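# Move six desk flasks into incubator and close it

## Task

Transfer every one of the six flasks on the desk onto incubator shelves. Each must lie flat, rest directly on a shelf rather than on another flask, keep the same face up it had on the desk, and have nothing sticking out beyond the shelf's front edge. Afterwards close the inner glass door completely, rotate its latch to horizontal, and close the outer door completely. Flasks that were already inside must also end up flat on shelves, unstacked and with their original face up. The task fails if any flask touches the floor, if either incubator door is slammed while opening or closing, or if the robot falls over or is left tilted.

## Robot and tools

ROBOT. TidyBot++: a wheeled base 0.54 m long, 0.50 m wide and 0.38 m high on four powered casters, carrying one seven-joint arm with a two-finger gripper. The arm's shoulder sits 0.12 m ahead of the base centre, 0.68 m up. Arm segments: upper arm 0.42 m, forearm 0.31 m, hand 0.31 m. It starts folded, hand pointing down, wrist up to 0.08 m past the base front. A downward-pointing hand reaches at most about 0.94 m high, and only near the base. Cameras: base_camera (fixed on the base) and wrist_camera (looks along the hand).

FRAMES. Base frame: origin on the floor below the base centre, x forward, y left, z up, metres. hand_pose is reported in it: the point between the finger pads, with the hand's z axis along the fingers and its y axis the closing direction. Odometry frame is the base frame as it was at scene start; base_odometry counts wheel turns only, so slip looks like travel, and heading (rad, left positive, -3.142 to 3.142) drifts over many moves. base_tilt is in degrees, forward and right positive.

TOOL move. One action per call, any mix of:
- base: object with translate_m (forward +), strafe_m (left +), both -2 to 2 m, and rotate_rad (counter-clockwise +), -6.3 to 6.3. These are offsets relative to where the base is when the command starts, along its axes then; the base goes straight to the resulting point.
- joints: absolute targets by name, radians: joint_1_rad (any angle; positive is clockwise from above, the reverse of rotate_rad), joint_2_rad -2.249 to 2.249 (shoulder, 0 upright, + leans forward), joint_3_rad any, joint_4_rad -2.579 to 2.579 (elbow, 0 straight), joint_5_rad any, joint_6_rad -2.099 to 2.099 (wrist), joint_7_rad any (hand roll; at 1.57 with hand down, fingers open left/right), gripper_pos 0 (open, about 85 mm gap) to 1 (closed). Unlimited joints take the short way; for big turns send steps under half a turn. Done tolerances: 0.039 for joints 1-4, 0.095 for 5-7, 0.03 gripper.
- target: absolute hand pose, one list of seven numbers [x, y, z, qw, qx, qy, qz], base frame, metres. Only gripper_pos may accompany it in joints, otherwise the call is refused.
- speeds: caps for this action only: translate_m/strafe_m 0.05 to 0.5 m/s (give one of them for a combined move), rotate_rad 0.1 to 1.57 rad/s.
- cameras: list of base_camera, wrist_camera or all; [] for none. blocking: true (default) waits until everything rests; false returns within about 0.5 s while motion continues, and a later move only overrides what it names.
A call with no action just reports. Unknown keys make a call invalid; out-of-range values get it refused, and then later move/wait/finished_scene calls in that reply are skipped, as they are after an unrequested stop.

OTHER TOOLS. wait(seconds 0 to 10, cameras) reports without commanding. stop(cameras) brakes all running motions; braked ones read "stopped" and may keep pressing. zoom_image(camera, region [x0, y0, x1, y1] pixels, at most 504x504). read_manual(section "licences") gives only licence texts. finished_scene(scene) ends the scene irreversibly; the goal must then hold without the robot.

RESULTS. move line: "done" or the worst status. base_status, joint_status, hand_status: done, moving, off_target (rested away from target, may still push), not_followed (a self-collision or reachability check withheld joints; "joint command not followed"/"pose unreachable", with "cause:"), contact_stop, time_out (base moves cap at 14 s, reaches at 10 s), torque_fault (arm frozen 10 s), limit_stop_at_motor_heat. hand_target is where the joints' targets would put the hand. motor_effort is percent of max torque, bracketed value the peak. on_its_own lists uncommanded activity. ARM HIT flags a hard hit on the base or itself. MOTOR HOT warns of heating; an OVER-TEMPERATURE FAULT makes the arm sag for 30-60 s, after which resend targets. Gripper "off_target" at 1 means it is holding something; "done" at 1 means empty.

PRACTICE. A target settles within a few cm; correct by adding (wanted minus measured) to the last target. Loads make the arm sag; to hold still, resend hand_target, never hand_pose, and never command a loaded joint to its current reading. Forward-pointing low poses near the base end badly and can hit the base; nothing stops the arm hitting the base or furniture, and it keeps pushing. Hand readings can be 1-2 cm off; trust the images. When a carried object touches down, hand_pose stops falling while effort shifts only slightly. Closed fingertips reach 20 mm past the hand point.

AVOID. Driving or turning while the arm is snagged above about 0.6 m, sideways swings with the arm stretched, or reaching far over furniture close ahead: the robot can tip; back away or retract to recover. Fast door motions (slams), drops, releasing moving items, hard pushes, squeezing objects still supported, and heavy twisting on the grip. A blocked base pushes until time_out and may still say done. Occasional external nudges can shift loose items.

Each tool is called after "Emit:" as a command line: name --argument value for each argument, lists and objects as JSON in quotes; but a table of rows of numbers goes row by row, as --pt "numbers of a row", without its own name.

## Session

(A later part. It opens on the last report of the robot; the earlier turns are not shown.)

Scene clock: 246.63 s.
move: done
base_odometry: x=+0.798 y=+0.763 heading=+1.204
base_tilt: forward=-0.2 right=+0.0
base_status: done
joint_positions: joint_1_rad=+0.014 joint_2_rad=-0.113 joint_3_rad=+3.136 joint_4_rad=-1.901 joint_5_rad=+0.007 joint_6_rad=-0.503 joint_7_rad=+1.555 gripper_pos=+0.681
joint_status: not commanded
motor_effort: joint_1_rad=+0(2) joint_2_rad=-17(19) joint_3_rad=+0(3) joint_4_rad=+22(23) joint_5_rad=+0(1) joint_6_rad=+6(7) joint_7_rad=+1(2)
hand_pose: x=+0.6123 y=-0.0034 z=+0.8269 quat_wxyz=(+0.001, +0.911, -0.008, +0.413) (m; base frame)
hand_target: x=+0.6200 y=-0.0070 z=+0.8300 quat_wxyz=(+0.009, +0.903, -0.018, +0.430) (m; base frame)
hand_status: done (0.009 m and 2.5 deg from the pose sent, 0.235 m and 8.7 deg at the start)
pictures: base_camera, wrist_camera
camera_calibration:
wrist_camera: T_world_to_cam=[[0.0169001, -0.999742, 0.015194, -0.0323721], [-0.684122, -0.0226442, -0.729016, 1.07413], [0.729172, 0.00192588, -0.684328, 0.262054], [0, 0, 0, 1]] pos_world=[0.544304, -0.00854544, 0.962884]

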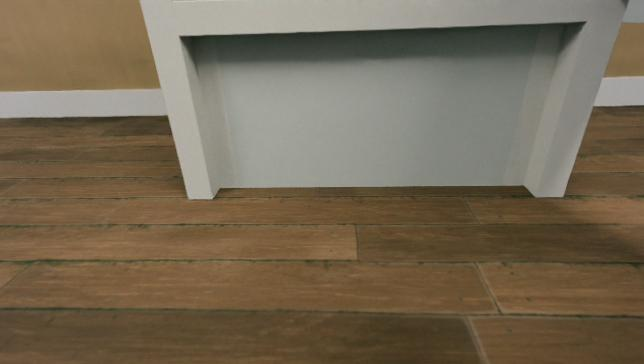

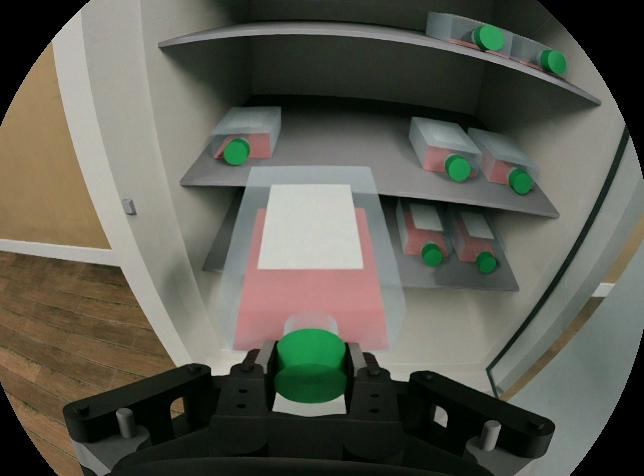

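Emit:
move --target '[0.62,-0.005,0.797,0.0086,0.9035,-0.018,0.430]' --base '{"translate_m":0.12}' --cameras '[]'

Emit:
move --base '{"translate_m":0.1}' --speeds '{"translate_m":0.15}'

Scene clock: 248.53 s.
move: done
base_odometry: x=+0.842 y=+0.875 heading=+1.204
base_tilt: forward=-0.2 right=+0.0
base_status: done
joint_positions: joint_1_rad=+0.016 joint_2_rad=-0.077 joint_3_rad=+3.121 joint_4_rad=-1.994 joint_5_rad=+0.040 joint_6_rad=-0.391 joint_7_rad=+1.512 gripper_pos=+0.681
joint_status: not commanded
motor_effort: joint_1_rad=+0(0) joint_2_rad=-17(20) joint_3_rad=+0(1) joint_4_rad=+21(23) joint_5_rad=+0(1) joint_6_rad=+6(8) joint_7_rad=+1(2)
hand_pose: x=+0.6124 y=-0.0009 z=+0.7854 quat_wxyz=(+0.002, +0.914, -0.010, +0.405) (m; base frame)
hand_target: x=+0.6200 y=-0.0050 z=+0.7970 quat_wxyz=(+0.009, +0.903, -0.018, +0.430) (m; base frame)
hand_status: done (0.014 m and 3.3 deg from the pose sent, 0.031 m and 2.5 deg at the start)
pictures: none
No camera images: "cameras" was empty.

Scene clock: 249.87 s.
move: done
base_odometry: x=+0.878 y=+0.969 heading=+1.204
base_tilt: forward=-0.2 right=+0.0
base_status: done
joint_positions: joint_1_rad=+0.016 joint_2_rad=-0.077 joint_3_rad=+3.120 joint_4_rad=-1.995 joint_5_rad=+0.041 joint_6_rad=-0.388 joint_7_rad=+1.512 gripper_pos=+0.681
joint_status: not commanded
motor_effort: joint_1_rad=+0(1) joint_2_rad=-18(20) joint_3_rad=-1(1) joint_4_rad=+21(22) joint_5_rad=+0(1) joint_6_rad=+6(7) joint_7_rad=+1(2)
hand_pose: x=+0.6130 y=-0.0007 z=+0.7855 quat_wxyz=(+0.002, +0.914, -0.010, +0.406) (m; base frame)
hand_target: x=+0.6200 y=-0.0050 z=+0.7970 quat_wxyz=(+0.009, +0.903, -0.018, +0.430) (m; base frame)
hand_status: not commanded
pictures: base_camera, wrist_camera
camera_calibration:
wrist_camera: T_world_to_cam=[[0.0133704, -0.999795, 0.0152129, -0.0268808], [-0.694955, -0.0202305, -0.718768, 1.04306], [0.718929, -0.000962069, -0.695083, 0.248019], [0, 0, 0, 1]] pos_world=[0.546934, -0.00553496, 0.922524]

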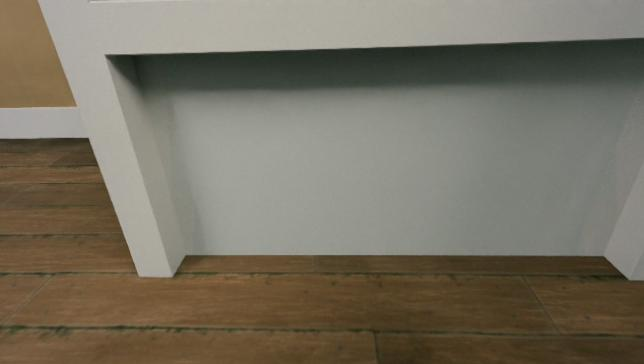

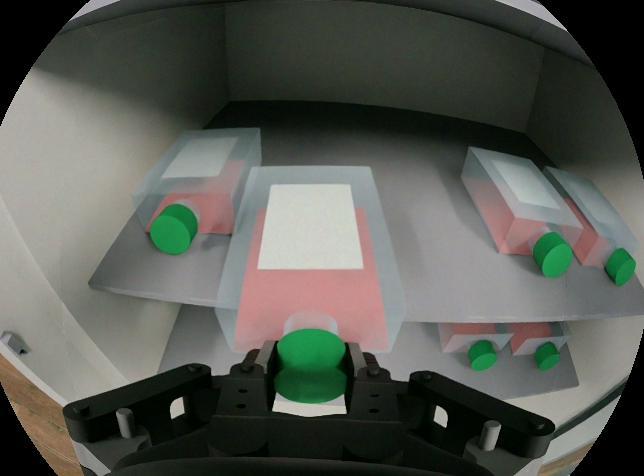

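Emit:
move --base '{"translate_m":0.102}' --speeds '{"translate_m":0.12}'

Scene clock: 251.50 s.
move: done
base_odometry: x=+0.914 y=+1.064 heading=+1.204
base_tilt: forward=-0.2 right=+0.0
base_status: done
joint_positions: joint_1_rad=+0.016 joint_2_rad=-0.077 joint_3_rad=+3.120 joint_4_rad=-1.995 joint_5_rad=+0.041 joint_6_rad=-0.387 joint_7_rad=+1.512 gripper_pos=+0.681
joint_status: not commanded
motor_effort: joint_1_rad=+0(1) joint_2_rad=-17(20) joint_3_rad=+0(2) joint_4_rad=+21(22) joint_5_rad=+0(1) joint_6_rad=+6(7) joint_7_rad=+1(2)
hand_pose: x=+0.6131 y=-0.0005 z=+0.7856 quat_wxyz=(+0.002, +0.914, -0.010, +0.406) (m; base frame)
hand_target: x=+0.6200 y=-0.0050 z=+0.7970 quat_wxyz=(+0.009, +0.903, -0.018, +0.430) (m; base frame)
hand_status: not commanded
pictures: base_camera, wrist_camera
camera_calibration:
wrist_camera: T_world_to_cam=[[0.0137092, -0.999789, 0.0153028, -0.0270511], [-0.694339, -0.0205313, -0.719355, 1.04334], [0.719518, -0.00076354, -0.694474, 0.247204], [0, 0, 0, 1]] pos_world=[0.546933, -0.00543561, 0.922622]

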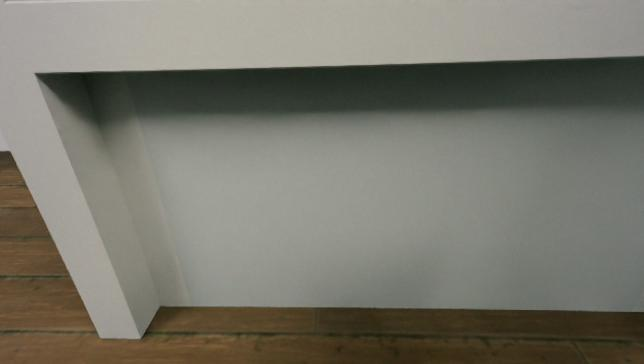

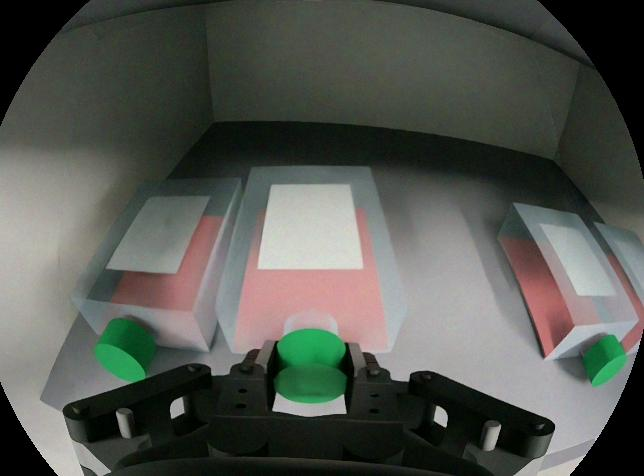

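Emit:
move --target '[0.62,-0.005,0.779,0.0086,0.907,-0.018,0.421]' --cameras '[]'

Emit:
move --target '[0.617,-0.005,0.772,0.0086,0.9095,-0.018,0.416]' --cameras '[]'

Emit:
move --joints '{"gripper_pos":0.5}'

Scene clock: 252.40 s.
move: done
base_odometry: x=+0.914 y=+1.064 heading=+1.204
base_tilt: forward=-0.2 right=+0.0
base_status: not commanded
joint_positions: joint_1_rad=+0.016 joint_2_rad=-0.066 joint_3_rad=+3.120 joint_4_rad=-2.019 joint_5_rad=+0.055 joint_6_rad=-0.358 joint_7_rad=+1.497 gripper_pos=+0.681
joint_status: not commanded
motor_effort: joint_1_rad=+0(0) joint_2_rad=-18(19) joint_3_rad=+0(2) joint_4_rad=+21(22) joint_5_rad=+0(1) joint_6_rad=+6(6) joint_7_rad=+1(2)
hand_pose: x=+0.6127 y=-0.0017 z=+0.7745 quat_wxyz=(+0.004, +0.915, -0.011, +0.404) (m; base frame)
hand_target: x=+0.6200 y=-0.0050 z=+0.7790 quat_wxyz=(+0.009, +0.907, -0.018, +0.421) (m; base frame)
hand_status: done (0.009 m and 2.4 deg from the pose sent, 0.011 m and 2.2 deg at the start)
pictures: none
No camera images: "cameras" was empty.

Scene clock: 252.93 s.
move: done
base_odometry: x=+0.914 y=+1.064 heading=+1.204
base_tilt: forward=-0.2 right=+0.0
base_status: not commanded
joint_positions: joint_1_rad=+0.016 joint_2_rad=-0.065 joint_3_rad=+3.120 joint_4_rad=-2.023 joint_5_rad=+0.055 joint_6_rad=-0.350 joint_7_rad=+1.495 gripper_pos=+0.681
joint_status: not commanded
motor_effort: joint_1_rad=+0(1) joint_2_rad=-16(18) joint_3_rad=-1(1) joint_4_rad=+20(21) joint_5_rad=-1(1) joint_6_rad=+5(6) joint_7_rad=+0(1)
hand_pose: x=+0.6130 y=-0.0017 z=+0.7740 quat_wxyz=(+0.003, +0.914, -0.012, +0.405) (m; base frame)
hand_target: x=+0.6170 y=-0.0050 z=+0.7720 quat_wxyz=(+0.009, +0.909, -0.018, +0.416) (m; base frame)
hand_status: done (0.006 m and 1.6 deg from the pose sent, 0.006 m and 1.8 deg at the start)
pictures: none
No camera images: "cameras" was empty.

Scene clock: 253.73 s.
move: done
base_odometry: x=+0.914 y=+1.064 heading=+1.204
base_tilt: forward=-0.1 right=+0.0
base_status: not commanded
joint_positions: joint_1_rad=+0.016 joint_2_rad=-0.065 joint_3_rad=+3.120 joint_4_rad=-2.023 joint_5_rad=+0.055 joint_6_rad=-0.350 joint_7_rad=+1.495 gripper_pos=+0.500
joint_status: all done
motor_effort: joint_1_rad=+0(0) joint_2_rad=-17(17) joint_3_rad=-1(1) joint_4_rad=+20(20) joint_5_rad=+0(1) joint_6_rad=+5(6) joint_7_rad=+0(1)
hand_pose: x=+0.6129 y=-0.0017 z=+0.7738 quat_wxyz=(+0.003, +0.914, -0.012, +0.405) (m; base frame)
hand_target: x=+0.6170 y=-0.0050 z=+0.7720 quat_wxyz=(+0.009, +0.909, -0.018, +0.416) (m; base frame)
hand_status: not commanded
pictures: base_camera, wrist_camera
camera_calibration:
wrist_camera: T_world_to_cam=[[0.00936031, -0.999834, 0.0156014, -0.0255552], [-0.696397, -0.0177145, -0.717438, 1.03444], [0.717596, -0.00414931, -0.696447, 0.241777], [0, 0, 0, 1]] pos_world=[0.547122, -0.00622325, 0.910931]

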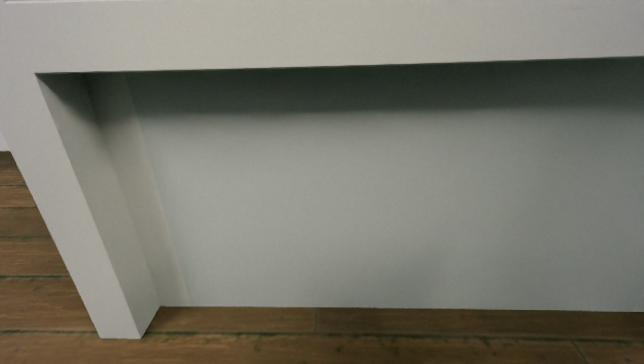

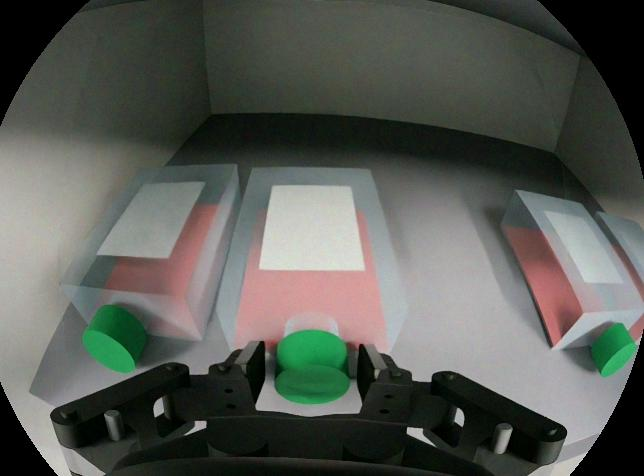

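Emit:
move --base '{"translate_m":-0.3}' --speeds '{"translate_m":0.25}'

Emit:
move --base '{"translate_m":-0.767,"strafe_m":1.111,"rotate_rad":1.568}' --target '[0.55,0.15,1.03,-0.263,0.685,0.581,0.350]' --joints '{"gripper_pos":0}' --cameras '[]'

Emit:
move --base '{"translate_m":0.42}'

Scene clock: 256.57 s.
move: done
base_odometry: x=+0.807 y=+0.784 heading=+1.204
base_tilt: forward=-0.2 right=+0.0
base_status: done
joint_positions: joint_1_rad=+0.016 joint_2_rad=-0.060 joint_3_rad=+3.119 joint_4_rad=-2.027 joint_5_rad=+0.056 joint_6_rad=-0.347 joint_7_rad=+1.495 gripper_pos=+0.500
joint_status: not commanded
motor_effort: joint_1_rad=+0(1) joint_2_rad=-18(21) joint_3_rad=-1(1) joint_4_rad=+20(21) joint_5_rad=+0(1) joint_6_rad=+5(6) joint_7_rad=+1(2)
hand_pose: x=+0.6126 y=-0.0016 z=+0.7696 quat_wxyz=(+0.003, +0.916, -0.012, +0.402) (m; base frame)
hand_target: x=+0.6170 y=-0.0050 z=+0.7720 quat_wxyz=(+0.009, +0.909, -0.018, +0.416) (m; base frame)
hand_status: not commanded
pictures: base_camera, wrist_camera
camera_calibration:
wrist_camera: T_world_to_cam=[[0.0100988, -0.999823, 0.015899, -0.026077], [-0.701293, -0.0184157, -0.712635, 1.03049], [0.712802, -0.00395309, -0.701355, 0.245774], [0, 0, 0, 1]] pos_world=[0.547747, -0.00612368, 0.90715]

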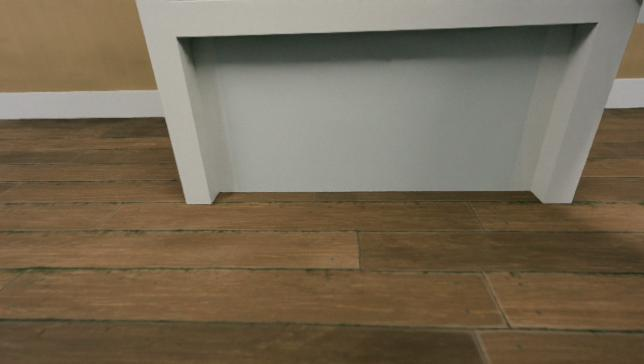

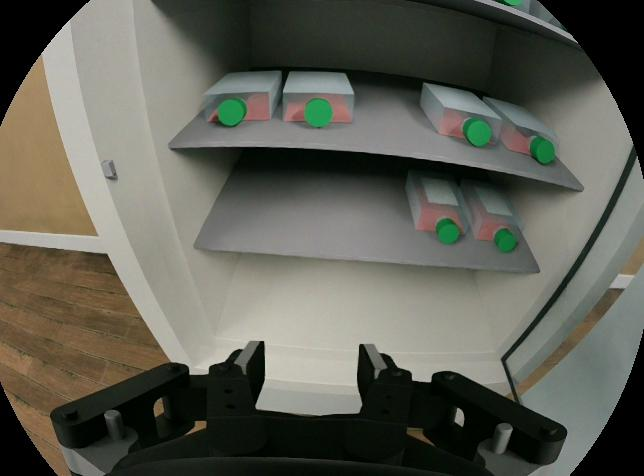

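Scene clock: 261.00 s.
move: done
base_odometry: x=-0.505 y=+0.466 heading=+2.773
base_tilt: forward=-0.2 right=+0.0
base_status: done
joint_positions: joint_1_rad=+0.419 joint_2_rad=+0.255 joint_3_rad=+2.847 joint_4_rad=-0.920 joint_5_rad=-0.778 joint_6_rad=-1.745 joint_7_rad=+2.741 gripper_pos=+0.000
joint_status: all done
motor_effort: joint_1_rad=+0(3) joint_2_rad=-23(26) joint_3_rad=-3(4) joint_4_rad=+17(21) joint_5_rad=-6(7) joint_6_rad=+1(6) joint_7_rad=+0(2)
hand_pose: x=+0.5650 y=+0.1351 z=+1.0081 quat_wxyz=(-0.248, +0.735, +0.539, +0.329) (m; base frame)
hand_target: x=+0.5500 y=+0.1500 z=+1.0300 quat_wxyz=(-0.263, +0.686, +0.581, +0.350) (m; base frame)
hand_status: done (0.030 m and 8.0 deg from the pose sent, 0.308 m and 80.9 deg at the start)
pictures: none
No camera images: "cameras" was empty.

Scene clock: 263.17 s.
move: done
base_odometry: x=-0.897 y=+0.618 heading=+2.773
base_tilt: forward=-0.1 right=+0.0
base_status: done
joint_positions: joint_1_rad=+0.419 joint_2_rad=+0.268 joint_3_rad=+2.847 joint_4_rad=-0.920 joint_5_rad=-0.779 joint_6_rad=-1.749 joint_7_rad=+2.741 gripper_pos=+0.000
joint_status: not commanded
motor_effort: joint_1_rad=+0(1) joint_2_rad=-23(27) joint_3_rad=-3(4) joint_4_rad=+17(17) joint_5_rad=-6(7) joint_6_rad=+1(3) joint_7_rad=+0(2)
hand_pose: x=+0.5676 y=+0.1336 z=+1.0037 quat_wxyz=(-0.254, +0.735, +0.538, +0.325) (m; base frame)
hand_target: x=+0.5500 y=+0.1500 z=+1.0300 quat_wxyz=(-0.263, +0.686, +0.581, +0.350) (m; base frame)
hand_status: not commanded
pictures: base_camera, wrist_camera
camera_calibration:
wrist_camera: T_world_to_cam=[[0.965501, -0.260352, -0.00496181, -0.514344], [-0.181729, -0.660039, -0.728919, 0.975437], [0.1865, 0.704674, -0.684582, 0.629773], [0, 0, 0, 1]] pos_world=[0.556411, 0.066132, 1.13959]

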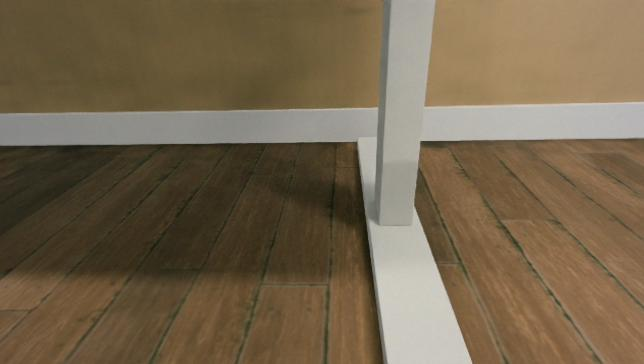

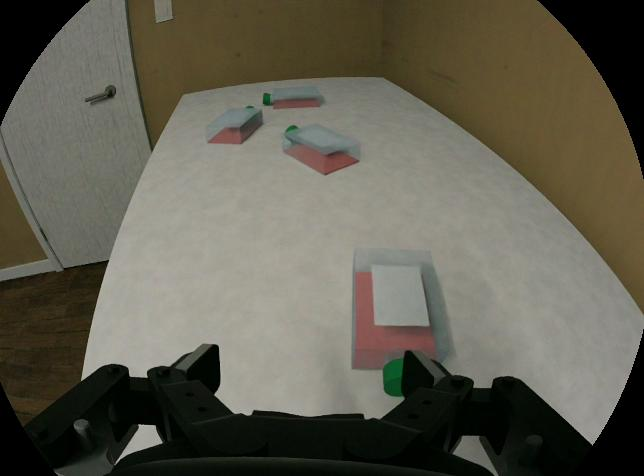

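Emit:
move --target '[0.655,0.150,0.92,-0.2332,0.7558,0.5002,0.3524]' --cameras '[]'

Emit:
move --target '[0.665,0.172,0.887,-0.2332,0.7558,0.5002,0.3524]'

Scene clock: 264.83 s.
move: done
base_odometry: x=-0.897 y=+0.618 heading=+2.773
base_tilt: forward=-0.2 right=+0.0
base_status: not commanded
joint_positions: joint_1_rad=+0.389 joint_2_rad=+0.360 joint_3_rad=+2.796 joint_4_rad=-1.090 joint_5_rad=-0.746 joint_6_rad=-1.450 joint_7_rad=+2.741 gripper_pos=+0.000
joint_status: not commanded
motor_effort: joint_1_rad=+0(1) joint_2_rad=-28(31) joint_3_rad=-5(5) joint_4_rad=+18(19) joint_5_rad=-6(7) joint_6_rad=+1(2) joint_7_rad=+1(2)
hand_pose: x=+0.6467 y=+0.1500 z=+0.9285 quat_wxyz=(-0.271, +0.768, +0.470, +0.342) (m; base frame)
hand_target: x=+0.6550 y=+0.1500 z=+0.9200 quat_wxyz=(-0.233, +0.756, +0.500, +0.352) (m; base frame)
hand_status: done (0.012 m and 5.9 deg from the pose sent, 0.122 m and 6.3 deg at the start)
pictures: none
No camera images: "cameras" was empty.

Scene clock: 266.00 s.
move: done
base_odometry: x=-0.897 y=+0.618 heading=+2.773
base_tilt: forward=-0.1 right=+0.0
base_status: not commanded
joint_positions: joint_1_rad=+0.360 joint_2_rad=+0.367 joint_3_rad=+2.762 joint_4_rad=-1.175 joint_5_rad=-0.741 joint_6_rad=-1.332 joint_7_rad=+2.763 gripper_pos=+0.000
joint_status: not commanded
motor_effort: joint_1_rad=+0(1) joint_2_rad=-28(30) joint_3_rad=-4(6) joint_4_rad=+18(20) joint_5_rad=-7(7) joint_6_rad=+1(1) joint_7_rad=+1(2)
hand_pose: x=+0.6563 y=+0.1765 z=+0.9033 quat_wxyz=(-0.273, +0.766, +0.467, +0.347) (m; base frame)
hand_target: x=+0.6650 y=+0.1720 z=+0.8870 quat_wxyz=(-0.233, +0.756, +0.500, +0.352) (m; base frame)
hand_status: done (0.019 m and 6.1 deg from the pose sent, 0.050 m and 5.9 deg at the start)
pictures: base_camera, wrist_camera
camera_calibration:
wrist_camera: T_world_to_cam=[[0.919309, -0.386645, -0.0733261, -0.474982], [-0.298994, -0.565074, -0.768957, 1.04297], [0.255878, 0.728833, -0.635082, 0.419834], [0, 0, 0, 1]] pos_world=[0.64107, 0.0997169, 1.0338]

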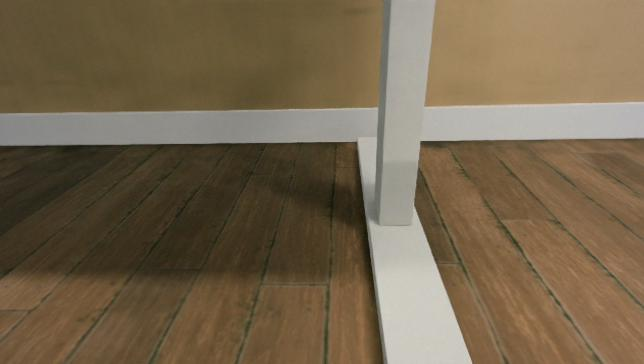

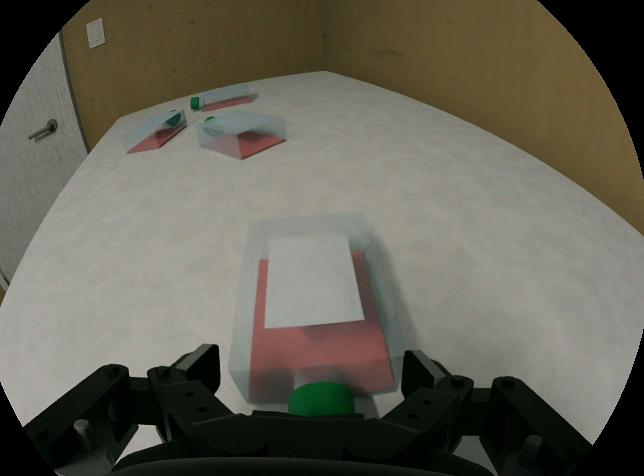

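Emit:
move --target '[0.673,0.172,0.862,-0.2366,0.7461,0.5225,0.3378]'

Scene clock: 267.47 s.
move: done
base_odometry: x=-0.897 y=+0.618 heading=+2.773
base_tilt: forward=-0.2 right=+0.0
base_status: not commanded
joint_positions: joint_1_rad=+0.362 joint_2_rad=+0.422 joint_3_rad=+2.702 joint_4_rad=-1.174 joint_5_rad=-0.688 joint_6_rad=-1.327 joint_7_rad=+2.796 gripper_pos=+0.000
joint_status: not commanded
motor_effort: joint_1_rad=+0(1) joint_2_rad=-28(31) joint_3_rad=-5(6) joint_4_rad=+17(19) joint_5_rad=-5(7) joint_6_rad=+0(2) joint_7_rad=+0(2)
hand_pose: x=+0.6574 y=+0.1862 z=+0.8760 quat_wxyz=(-0.280, +0.755, +0.494, +0.328) (m; base frame)
hand_target: x=+0.6730 y=+0.1720 z=+0.8620 quat_wxyz=(-0.237, +0.746, +0.523, +0.338) (m; base frame)
hand_status: done (0.025 m and 6.2 deg from the pose sent, 0.045 m and 8.1 deg at the start)
pictures: base_camera, wrist_camera
camera_calibration:
wrist_camera: T_world_to_cam=[[0.942459, -0.324875, -0.0789183, -0.495936], [-0.269762, -0.599535, -0.753516, 1.00145], [0.197484, 0.731447, -0.652676, 0.448408], [0, 0, 0, 1]] pos_world=[0.649, 0.111303, 1.00814]

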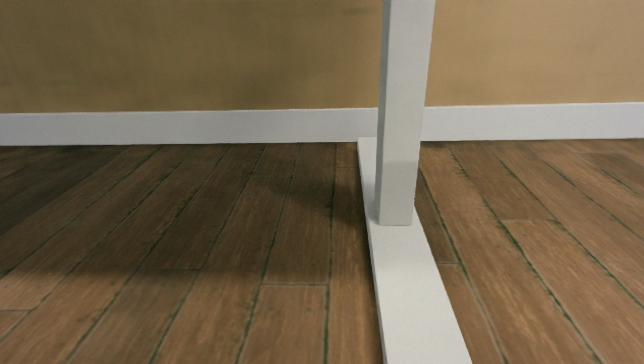

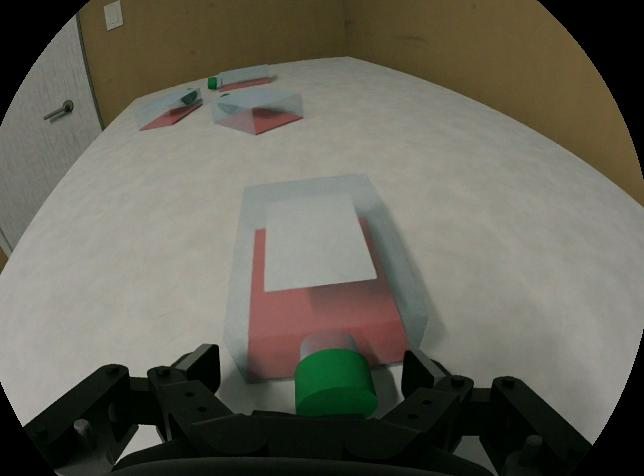

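Emit:
move --target '[0.684,0.168,0.866,-0.2186,0.7177,0.561,0.3497]'

Scene clock: 268.67 s.
move: done
base_odometry: x=-0.897 y=+0.618 heading=+2.773
base_tilt: forward=-0.1 right=+0.0
base_status: not commanded
joint_positions: joint_1_rad=+0.370 joint_2_rad=+0.455 joint_3_rad=+2.663 joint_4_rad=-1.139 joint_5_rad=-0.650 joint_6_rad=-1.327 joint_7_rad=+2.868 gripper_pos=+0.000
joint_status: not commanded
motor_effort: joint_1_rad=+0(1) joint_2_rad=-29(30) joint_3_rad=-5(6) joint_4_rad=+17(18) joint_5_rad=-6(6) joint_6_rad=+1(1) joint_7_rad=+1(2)
hand_pose: x=+0.6653 y=+0.1866 z=+0.8727 quat_wxyz=(-0.266, +0.731, +0.531, +0.337) (m; base frame)
hand_target: x=+0.6840 y=+0.1680 z=+0.8660 quat_wxyz=(-0.219, +0.718, +0.561, +0.350) (m; base frame)
hand_status: done (0.027 m and 6.7 deg from the pose sent, 0.034 m and 11.6 deg at the start)
pictures: base_camera, wrist_camera
camera_calibration:
wrist_camera: T_world_to_cam=[[0.964751, -0.262983, -0.0097751, -0.590292], [-0.17996, -0.63217, -0.753641, 0.947888], [0.192015, 0.728835, -0.657213, 0.452477], [0, 0, 0, 1]] pos_world=[0.653184, 0.114209, 1.00597]

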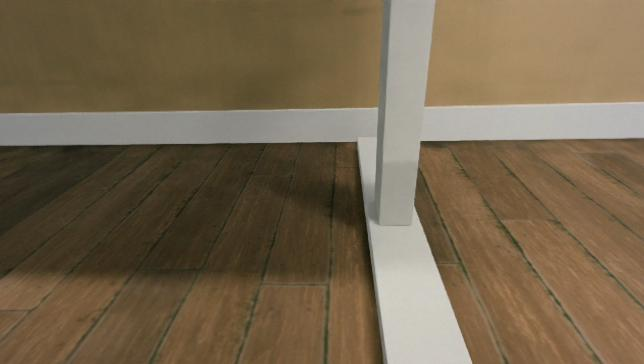

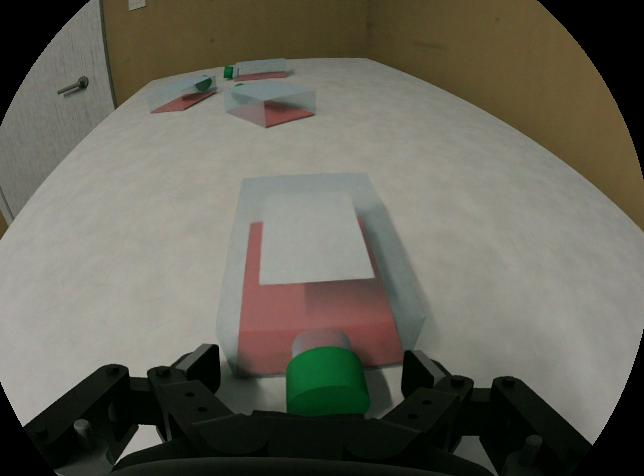

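Emit:
move --target '[0.692,0.168,0.866,-0.2335,0.6927,0.5917,0.3399]'

Scene clock: 270.00 s.
move: done
base_odometry: x=-0.897 y=+0.618 heading=+2.773
base_tilt: forward=-0.2 right=+0.0
base_status: not commanded
joint_positions: joint_1_rad=+0.370 joint_2_rad=+0.543 joint_3_rad=+2.622 joint_4_rad=-1.025 joint_5_rad=-0.603 joint_6_rad=-1.348 joint_7_rad=+2.879 gripper_pos=+0.000
joint_status: not commanded
motor_effort: joint_1_rad=+0(1) joint_2_rad=-32(34) joint_3_rad=-6(7) joint_4_rad=+18(19) joint_5_rad=-6(7) joint_6_rad=+1(2) joint_7_rad=+1(2)
hand_pose: x=+0.6939 y=+0.1805 z=+0.8719 quat_wxyz=(-0.265, +0.716, +0.546, +0.347) (m; base frame)
hand_target: x=+0.6920 y=+0.1680 z=+0.8660 quat_wxyz=(-0.233, +0.693, +0.592, +0.340) (m; base frame)
hand_status: done (0.014 m and 7.0 deg from the pose sent, 0.033 m and 9.0 deg at the start)
pictures: base_camera, wrist_camera
camera_calibration:
wrist_camera: T_world_to_cam=[[0.972333, -0.232722, 0.0202504, -0.656426], [-0.135182, -0.631258, -0.763701, 0.926058], [0.190513, 0.739834, -0.645252, 0.439579], [0, 0, 0, 1]] pos_world=[0.679705, 0.106601, 1.00416]

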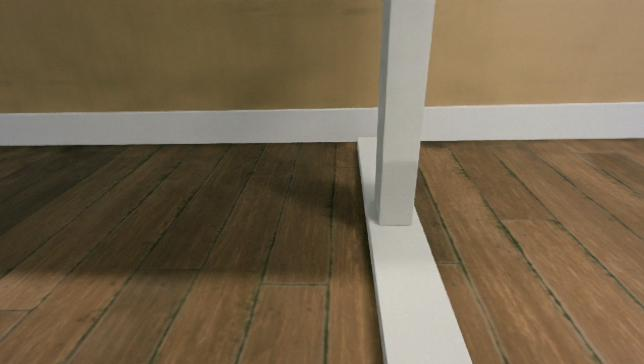

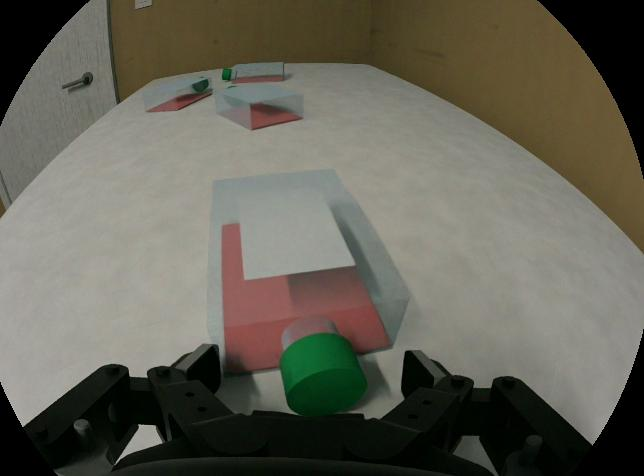

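Emit:
move --target '[0.688,0.155,0.92,-0.2717,0.6352,0.653,0.3099]'

Scene clock: 272.27 s.
move: done
base_odometry: x=-0.897 y=+0.618 heading=+2.773
base_tilt: forward=-0.1 right=+0.0
base_status: not commanded
joint_positions: joint_1_rad=+0.284 joint_2_rad=+0.716 joint_3_rad=+2.618 joint_4_rad=-0.477 joint_5_rad=-0.557 joint_6_rad=-1.774 joint_7_rad=+2.880 gripper_pos=+0.000
joint_status: not commanded
motor_effort: joint_1_rad=-2(2) joint_2_rad=-31(38) joint_3_rad=-6(8) joint_4_rad=+15(19) joint_5_rad=-6(8) joint_6_rad=+1(2) joint_7_rad=+1(2)
hand_pose: x=+0.6908 y=+0.1580 z=+0.9389 quat_wxyz=(-0.273, +0.632, +0.641, +0.340) (m; base frame)
hand_target: x=+0.6880 y=+0.1550 z=+0.9200 quat_wxyz=(-0.272, +0.635, +0.653, +0.310) (m; base frame)
hand_status: done (0.019 m and 3.7 deg from the pose sent, 0.055 m and 16.0 deg at the start)
pictures: base_camera, wrist_camera
camera_calibration:
wrist_camera: T_world_to_cam=[[0.993707, 0.00323275, 0.111967, -0.798154], [0.0870366, -0.651497, -0.753642, 0.802882], [0.0705096, 0.758644, -0.647678, 0.582286], [0, 0, 0, 1]] pos_world=[0.682194, 0.083907, 1.07159]

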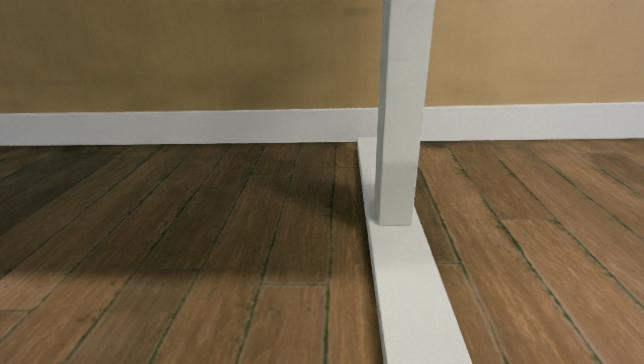

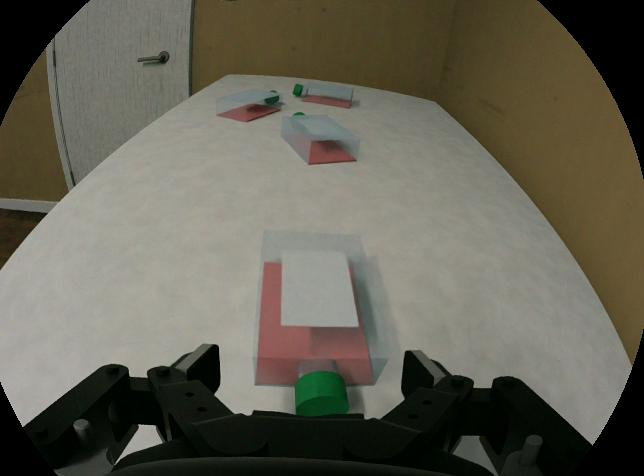

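Emit:
move --base '{"translate_m":0.1}' --target '[0.60,0.155,0.93,-0.2988,0.6408,0.6408,0.2988]'

Scene clock: 274.27 s.
move: off_target
base_odometry: x=-0.990 y=+0.654 heading=+2.773
base_tilt: forward=-0.2 right=-0.1
base_status: done
joint_positions: joint_1_rad=+0.417 joint_2_rad=+0.432 joint_3_rad=+2.612 joint_4_rad=-0.871 joint_5_rad=-0.566 joint_6_rad=-1.774 joint_7_rad=+2.887 gripper_pos=+0.000
joint_status: not commanded
motor_effort: joint_1_rad=+0(7) joint_2_rad=-17(32) joint_3_rad=-5(8) joint_4_rad=+16(18) joint_5_rad=-6(7) joint_6_rad=+0(3) joint_7_rad=+1(2)
hand_pose: x=+0.5796 y=+0.1475 z=+0.9403 quat_wxyz=(-0.263, +0.669, +0.642, +0.268) (m; base frame)
hand_target: x=+0.6000 y=+0.1550 z=+0.9300 quat_wxyz=(-0.299, +0.641, +0.641, +0.299) (m; base frame)
hand_status: off_target (0.024 m and 6.3 deg from the pose sent, 0.091 m and 5.6 deg at the start)
pictures: base_camera, wrist_camera
camera_calibration:
wrist_camera: T_world_to_cam=[[0.999964, -0.00270695, 0.00804342, -0.592846], [0.00339731, -0.740835, -0.671678, 0.791372], [0.00777704, 0.671681, -0.740799, 0.735612], [0, 0, 0, 1]] pos_world=[0.584415, 0.0905744, 1.08126]

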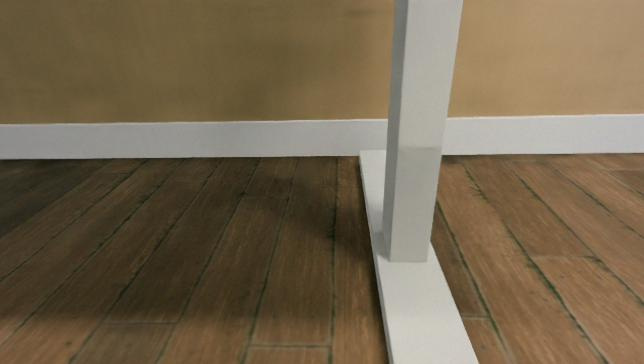

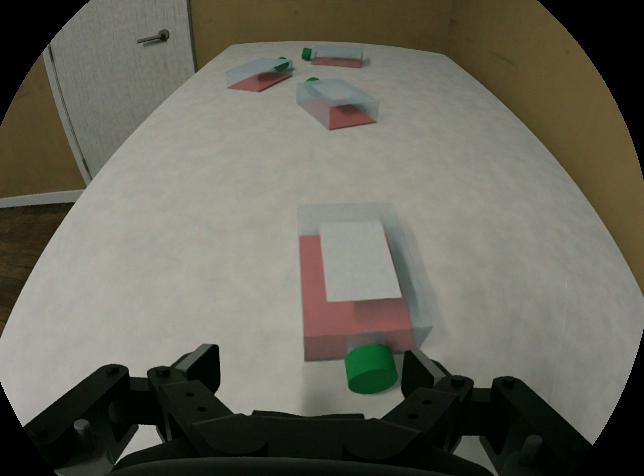

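Emit:
move --base '{"translate_m":-0.05}' --target '[0.645,0.155,0.93,-0.2988,0.6408,0.6408,0.2988]'

Scene clock: 275.87 s.
move: done
base_odometry: x=-0.943 y=+0.636 heading=+2.773
base_tilt: forward=-0.2 right=+0.0
base_status: done
joint_positions: joint_1_rad=+0.361 joint_2_rad=+0.620 joint_3_rad=+2.589 joint_4_rad=-0.683 joint_5_rad=-0.566 joint_6_rad=-1.774 joint_7_rad=+2.887 gripper_pos=+0.000
joint_status: not commanded
motor_effort: joint_1_rad=-1(2) joint_2_rad=-31(35) joint_3_rad=-6(8) joint_4_rad=+16(18) joint_5_rad=-7(8) joint_6_rad=+1(1) joint_7_rad=+2(2)
hand_pose: x=+0.6426 y=+0.1517 z=+0.9274 quat_wxyz=(-0.296, +0.644, +0.638, +0.299) (m; base frame)
hand_target: x=+0.6450 y=+0.1550 z=+0.9300 quat_wxyz=(-0.299, +0.641, +0.641, +0.299) (m; base frame)
hand_status: done (0.005 m and 0.6 deg from the pose sent, 0.067 m and 6.3 deg at the start)
pictures: base_camera, wrist_camera
camera_calibration:
wrist_camera: T_world_to_cam=[[0.999508, 0.0240146, 0.0201519, -0.670586], [0.0310557, -0.670644, -0.741129, 0.821529], [-0.00428318, 0.741391, -0.67106, 0.655359], [0, 0, 0, 1]] pos_world=[0.64755, 0.0811804, 1.06216]

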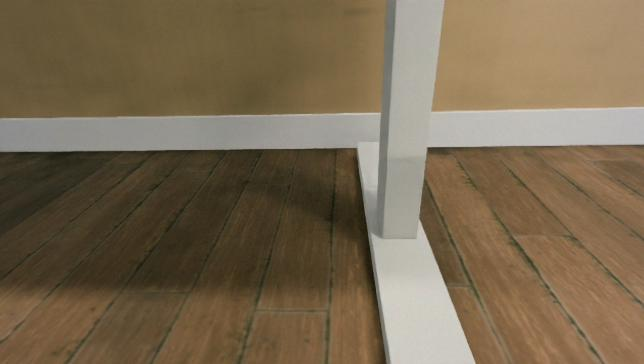

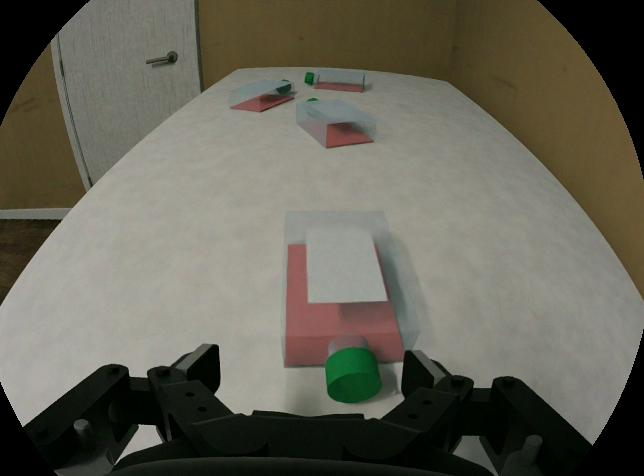

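Emit:
move --target '[0.672,0.168,0.900,-0.2988,0.6408,0.6408,0.2988]'

Scene clock: 277.33 s.
move: off_target
base_odometry: x=-0.943 y=+0.635 heading=+2.773
base_tilt: forward=-0.2 right=+0.0
base_status: not commanded
joint_positions: joint_1_rad=+0.351 joint_2_rad=+0.622 joint_3_rad=+2.589 joint_4_rad=-0.676 joint_5_rad=-0.562 joint_6_rad=-1.762 joint_7_rad=+2.887 gripper_pos=+0.000
joint_status: not commanded
motor_effort: joint_1_rad=-6(6) joint_2_rad=-21(30) joint_3_rad=-7(8) joint_4_rad=+16(16) joint_5_rad=-6(7) joint_6_rad=+1(1) joint_7_rad=+1(2)
hand_pose: x=+0.6466 y=+0.1559 z=+0.9288 quat_wxyz=(-0.292, +0.643, +0.639, +0.304) (m; base frame)
hand_target: x=+0.6720 y=+0.1680 z=+0.9000 quat_wxyz=(-0.299, +0.641, +0.641, +0.299) (m; base frame)
hand_status: off_target (0.040 m and 1.0 deg from the pose sent, 0.043 m and 0.6 deg at the start)
pictures: base_camera, wrist_camera
camera_calibration:
wrist_camera: T_world_to_cam=[[0.999223, 0.0214493, 0.0330505, -0.686179], [0.0389006, -0.670272, -0.741095, 0.820111], [0.00625681, 0.741805, -0.670586, 0.645788], [0, 0, 0, 1]] pos_world=[0.649702, 0.0853669, 1.06351]

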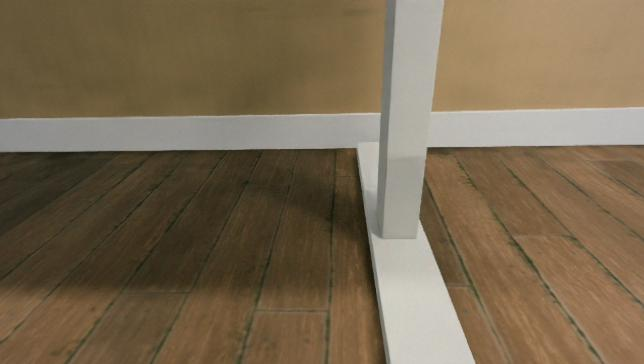

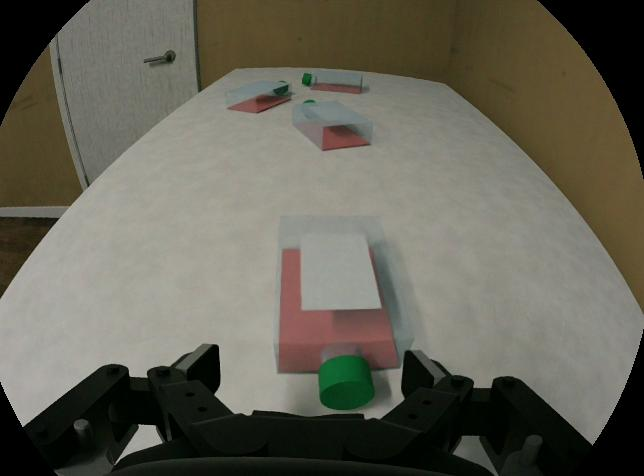

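Emit:
move --base '{"translate_m":-0.06}' --target '[0.70,0.15,0.92,-0.2988,0.6408,0.6408,0.2988]'

Scene clock: 279.33 s.
move: off_target
base_odometry: x=-0.887 y=+0.614 heading=+2.773
base_tilt: forward=-0.2 right=+0.0
base_status: done
joint_positions: joint_1_rad=+0.242 joint_2_rad=+0.785 joint_3_rad=+2.623 joint_4_rad=-0.171 joint_5_rad=-0.562 joint_6_rad=-1.949 joint_7_rad=+2.826 gripper_pos=+0.000
joint_status: not commanded
motor_effort: joint_1_rad=-7(8) joint_2_rad=-20(40) joint_3_rad=-6(9) joint_4_rad=+14(19) joint_5_rad=-6(8) joint_6_rad=+2(3) joint_7_rad=+1(2)
hand_pose: x=+0.6861 y=+0.1379 z=+0.9786 quat_wxyz=(-0.253, +0.611, +0.659, +0.358) (m; base frame)
hand_target: x=+0.7000 y=+0.1500 z=+0.9200 quat_wxyz=(-0.299, +0.641, +0.641, +0.299) (m; base frame)
hand_status: off_target (0.061 m and 9.4 deg from the pose sent, 0.054 m and 1.0 deg at the start)
pictures: base_camera, wrist_camera
camera_calibration:
wrist_camera: T_world_to_cam=[[0.9828, 0.0300122, 0.182219, -0.862847], [0.157715, -0.649733, -0.743621, 0.761497], [0.0960762, 0.75957, -0.643291, 0.601579], [0, 0, 0, 1]] pos_world=[0.670109, 0.0637242, 1.11048]

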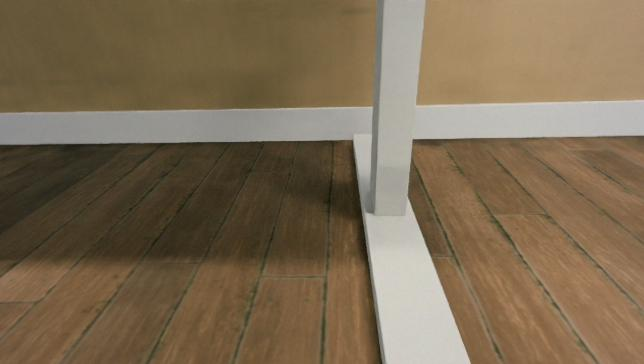

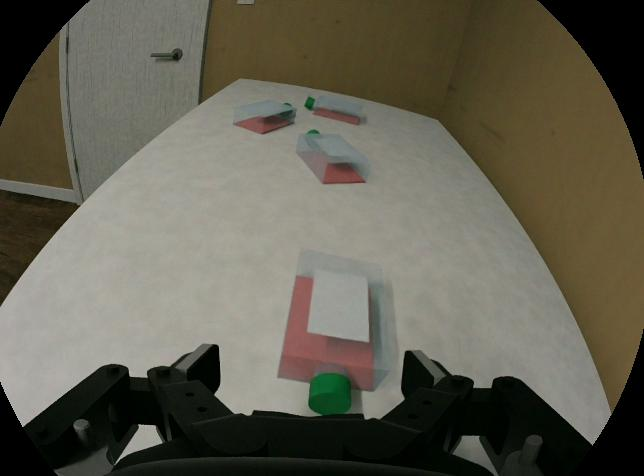

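Emit:
move --target '[0.50,0.10,1.05,-0.263,0.685,0.581,0.350]' --base '{"translate_m":-0.15}' --cameras '[]'

Emit:
move --target '[0.55,0.0,1.05,0,0.911,0,0.412]' --base '{"translate_m":-0.35,"strafe_m":-0.2}' --cameras '[]'

Emit:
move --base '{"strafe_m":-0.3}' --cameras '[]'

Emit:
move --base '{"translate_m":1.1}'

Scene clock: 283.20 s.
move: done
base_odometry: x=-0.747 y=+0.560 heading=+2.773
base_tilt: forward=-0.2 right=+0.0
base_status: done
joint_positions: joint_1_rad=+0.494 joint_2_rad=+0.207 joint_3_rad=+2.982 joint_4_rad=-0.877 joint_5_rad=-0.901 joint_6_rad=-1.950 joint_7_rad=+2.825 gripper_pos=+0.000
joint_status: not commanded
motor_effort: joint_1_rad=+0(7) joint_2_rad=-21(49) joint_3_rad=-2(7) joint_4_rad=+15(17) joint_5_rad=-6(7) joint_6_rad=+1(3) joint_7_rad=+0(2)
hand_pose: x=+0.5150 y=+0.0903 z=+1.0367 quat_wxyz=(-0.249, +0.720, +0.558, +0.329) (m; base frame)
hand_target: x=+0.5000 y=+0.1000 z=+1.0500 quat_wxyz=(-0.263, +0.686, +0.581, +0.350) (m; base frame)
hand_status: done (0.022 m and 5.5 deg from the pose sent, 0.203 m and 12.4 deg at the start)
pictures: none
No camera images: "cameras" was empty.

Scene clock: 285.50 s.
move: done
base_odometry: x=-0.348 y=+0.620 heading=+2.772
base_tilt: forward=-0.2 right=+0.0
base_status: done
joint_positions: joint_1_rad=-0.004 joint_2_rad=-0.179 joint_3_rad=+3.143 joint_4_rad=-1.194 joint_5_rad=-0.068 joint_6_rad=-1.307 joint_7_rad=+1.651 gripper_pos=+0.000
joint_status: not commanded
motor_effort: joint_1_rad=+0(2) joint_2_rad=-12(24) joint_3_rad=+0(3) joint_4_rad=+19(19) joint_5_rad=+0(6) joint_6_rad=+5(6) joint_7_rad=+1(2)
hand_pose: x=+0.5383 y=+0.0227 z=+1.0498 quat_wxyz=(-0.018, +0.916, +0.043, +0.399) (m; base frame)
hand_target: x=+0.5500 y=+0.0000 z=+1.0500 quat_wxyz=(+0.000, +0.911, +0.000, +0.412) (m; base frame)
hand_status: done (0.026 m and 5.6 deg from the pose sent, 0.098 m and 75.4 deg at the start)
pictures: none
No camera images: "cameras" was empty.

Scene clock: 287.40 s.
move: done
base_odometry: x=-0.239 y=+0.900 heading=+2.772
base_tilt: forward=-0.2 right=+0.0
base_status: done
joint_positions: joint_1_rad=-0.008 joint_2_rad=-0.179 joint_3_rad=+3.153 joint_4_rad=-1.194 joint_5_rad=-0.059 joint_6_rad=-1.306 joint_7_rad=+1.649 gripper_pos=+0.000
joint_status: not commanded
motor_effort: joint_1_rad=+0(1) joint_2_rad=-12(13) joint_3_rad=-1(3) joint_4_rad=+19(19) joint_5_rad=+0(1) joint_6_rad=+6(6) joint_7_rad=+1(2)
hand_pose: x=+0.5390 y=+0.0172 z=+1.0497 quat_wxyz=(-0.014, +0.916, +0.039, +0.399) (m; base frame)
hand_target: x=+0.5500 y=+0.0000 z=+1.0500 quat_wxyz=(+0.000, +0.911, +0.000, +0.412) (m; base frame)
hand_status: not commanded
pictures: none
No camera images: "cameras" was empty.

Scene clock: 290.80 s.
move: done
base_odometry: x=-1.265 y=+1.297 heading=+2.772
base_tilt: forward=-0.2 right=+0.0
base_status: done
joint_positions: joint_1_rad=-0.008 joint_2_rad=-0.239 joint_3_rad=+3.153 joint_4_rad=-1.219 joint_5_rad=-0.056 joint_6_rad=-1.366 joint_7_rad=+1.631 gripper_pos=+0.000
joint_status: not commanded
motor_effort: joint_1_rad=-1(1) joint_2_rad=+2(15) joint_3_rad=-1(2) joint_4_rad=+21(24) joint_5_rad=-1(2) joint_6_rad=+17(23) joint_7_rad=+2(4)
hand_pose: x=+0.5027 y=+0.0167 z=+1.0484 quat_wxyz=(-0.017, +0.921, +0.032, +0.388) (m; base frame)
hand_target: x=+0.5500 y=+0.0000 z=+1.0500 quat_wxyz=(+0.000, +0.911, +0.000, +0.412) (m; base frame)
hand_status: not commanded
pictures: base_camera, wrist_camera
camera_calibration:
wrist_camera: T_world_to_cam=[[0.105707, -0.994331, 0.0114772, -0.0546115], [-0.717066, -0.0842174, -0.691899, 1.13977], [0.688943, 0.0649085, -0.721903, 0.552115], [0, 0, 0, 1]] pos_world=[0.442687, 0.00584939, 1.1878]

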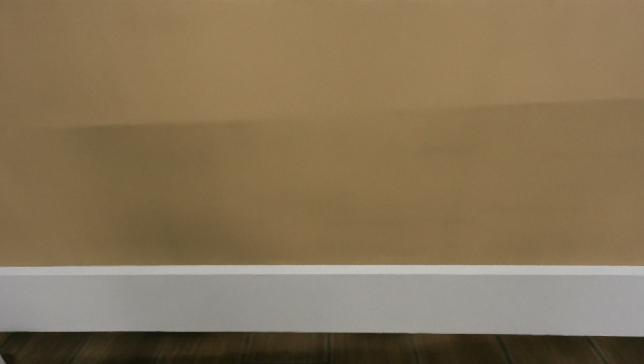

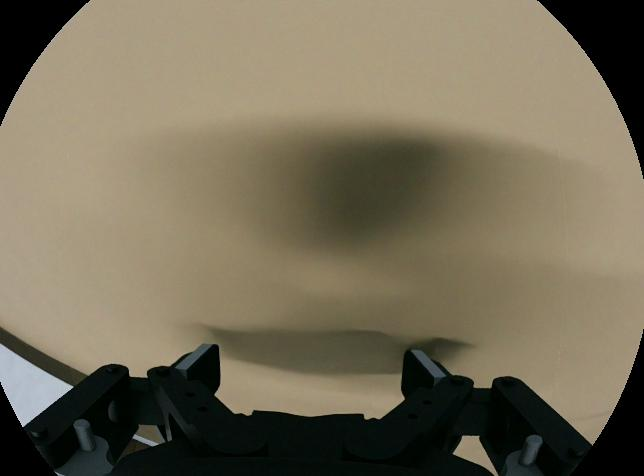

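Emit:
move --base '{"translate_m": -0.15}' --cameras '[]'

Emit:
move --base '{"rotate_rad": 1.57}' --speeds '{"rotate_rad": 0.7}'

Scene clock: 293.97 s.
move: done
base_odometry: x=-1.125 y=+1.243 heading=+2.771
base_tilt: forward=-0.2 right=+0.0
base_status: done
joint_positions: joint_1_rad=-0.010 joint_2_rad=-0.180 joint_3_rad=+3.153 joint_4_rad=-1.219 joint_5_rad=-0.056 joint_6_rad=-1.281 joint_7_rad=+1.631 gripper_pos=+0.000
joint_status: not commanded
motor_effort: joint_1_rad=+0(2) joint_2_rad=-12(18) joint_3_rad=-1(3) joint_4_rad=+19(21) joint_5_rad=+0(2) joint_6_rad=+5(18) joint_7_rad=+1(3)
hand_pose: x=+0.5424 y=+0.0168 z=+1.0435 quat_wxyz=(-0.016, +0.916, +0.030, +0.400) (m; base frame)
hand_target: x=+0.5500 y=+0.0000 z=+1.0500 quat_wxyz=(+0.000, +0.911, +0.000, +0.412) (m; base frame)
hand_status: not commanded
pictures: none
No camera images: "cameras" was empty.

Scene clock: 296.97 s.
move: done
base_odometry: x=-1.125 y=+1.243 heading=-1.942
base_tilt: forward=-0.2 right=+0.0
base_status: done
joint_positions: joint_1_rad=-0.012 joint_2_rad=-0.180 joint_3_rad=+3.154 joint_4_rad=-1.219 joint_5_rad=-0.055 joint_6_rad=-1.281 joint_7_rad=+1.631 gripper_pos=+0.000
joint_status: not commanded
motor_effort: joint_1_rad=+0(2) joint_2_rad=-12(13) joint_3_rad=-1(3) joint_4_rad=+19(19) joint_5_rad=+0(1) joint_6_rad=+5(6) joint_7_rad=+1(2)
hand_pose: x=+0.5424 y=+0.0171 z=+1.0435 quat_wxyz=(-0.016, +0.916, +0.031, +0.400) (m; base frame)
hand_target: x=+0.5500 y=+0.0000 z=+1.0500 quat_wxyz=(+0.000, +0.911, +0.000, +0.412) (m; base frame)
hand_status: not commanded
pictures: base_camera, wrist_camera
camera_calibration:
wrist_camera: T_world_to_cam=[[0.103195, -0.994572, 0.0133489, -0.0589613], [-0.699514, -0.0821083, -0.709886, 1.17406], [0.707128, 0.0639189, -0.70419, 0.492926], [0, 0, 0, 1]] pos_world=[0.478793, 0.0062514, 1.18135]

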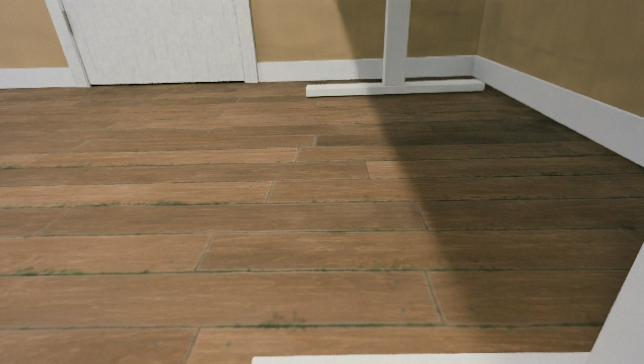

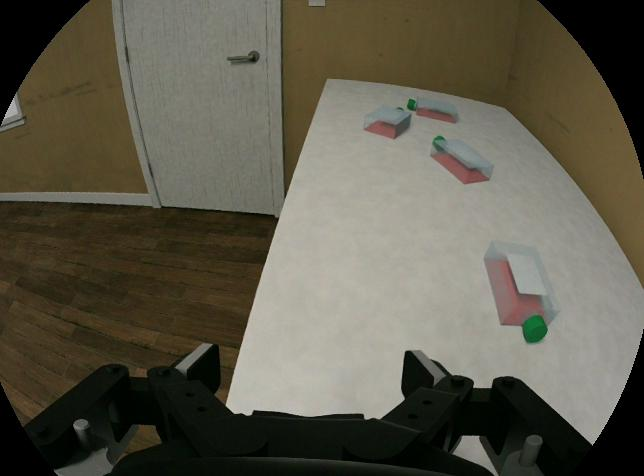

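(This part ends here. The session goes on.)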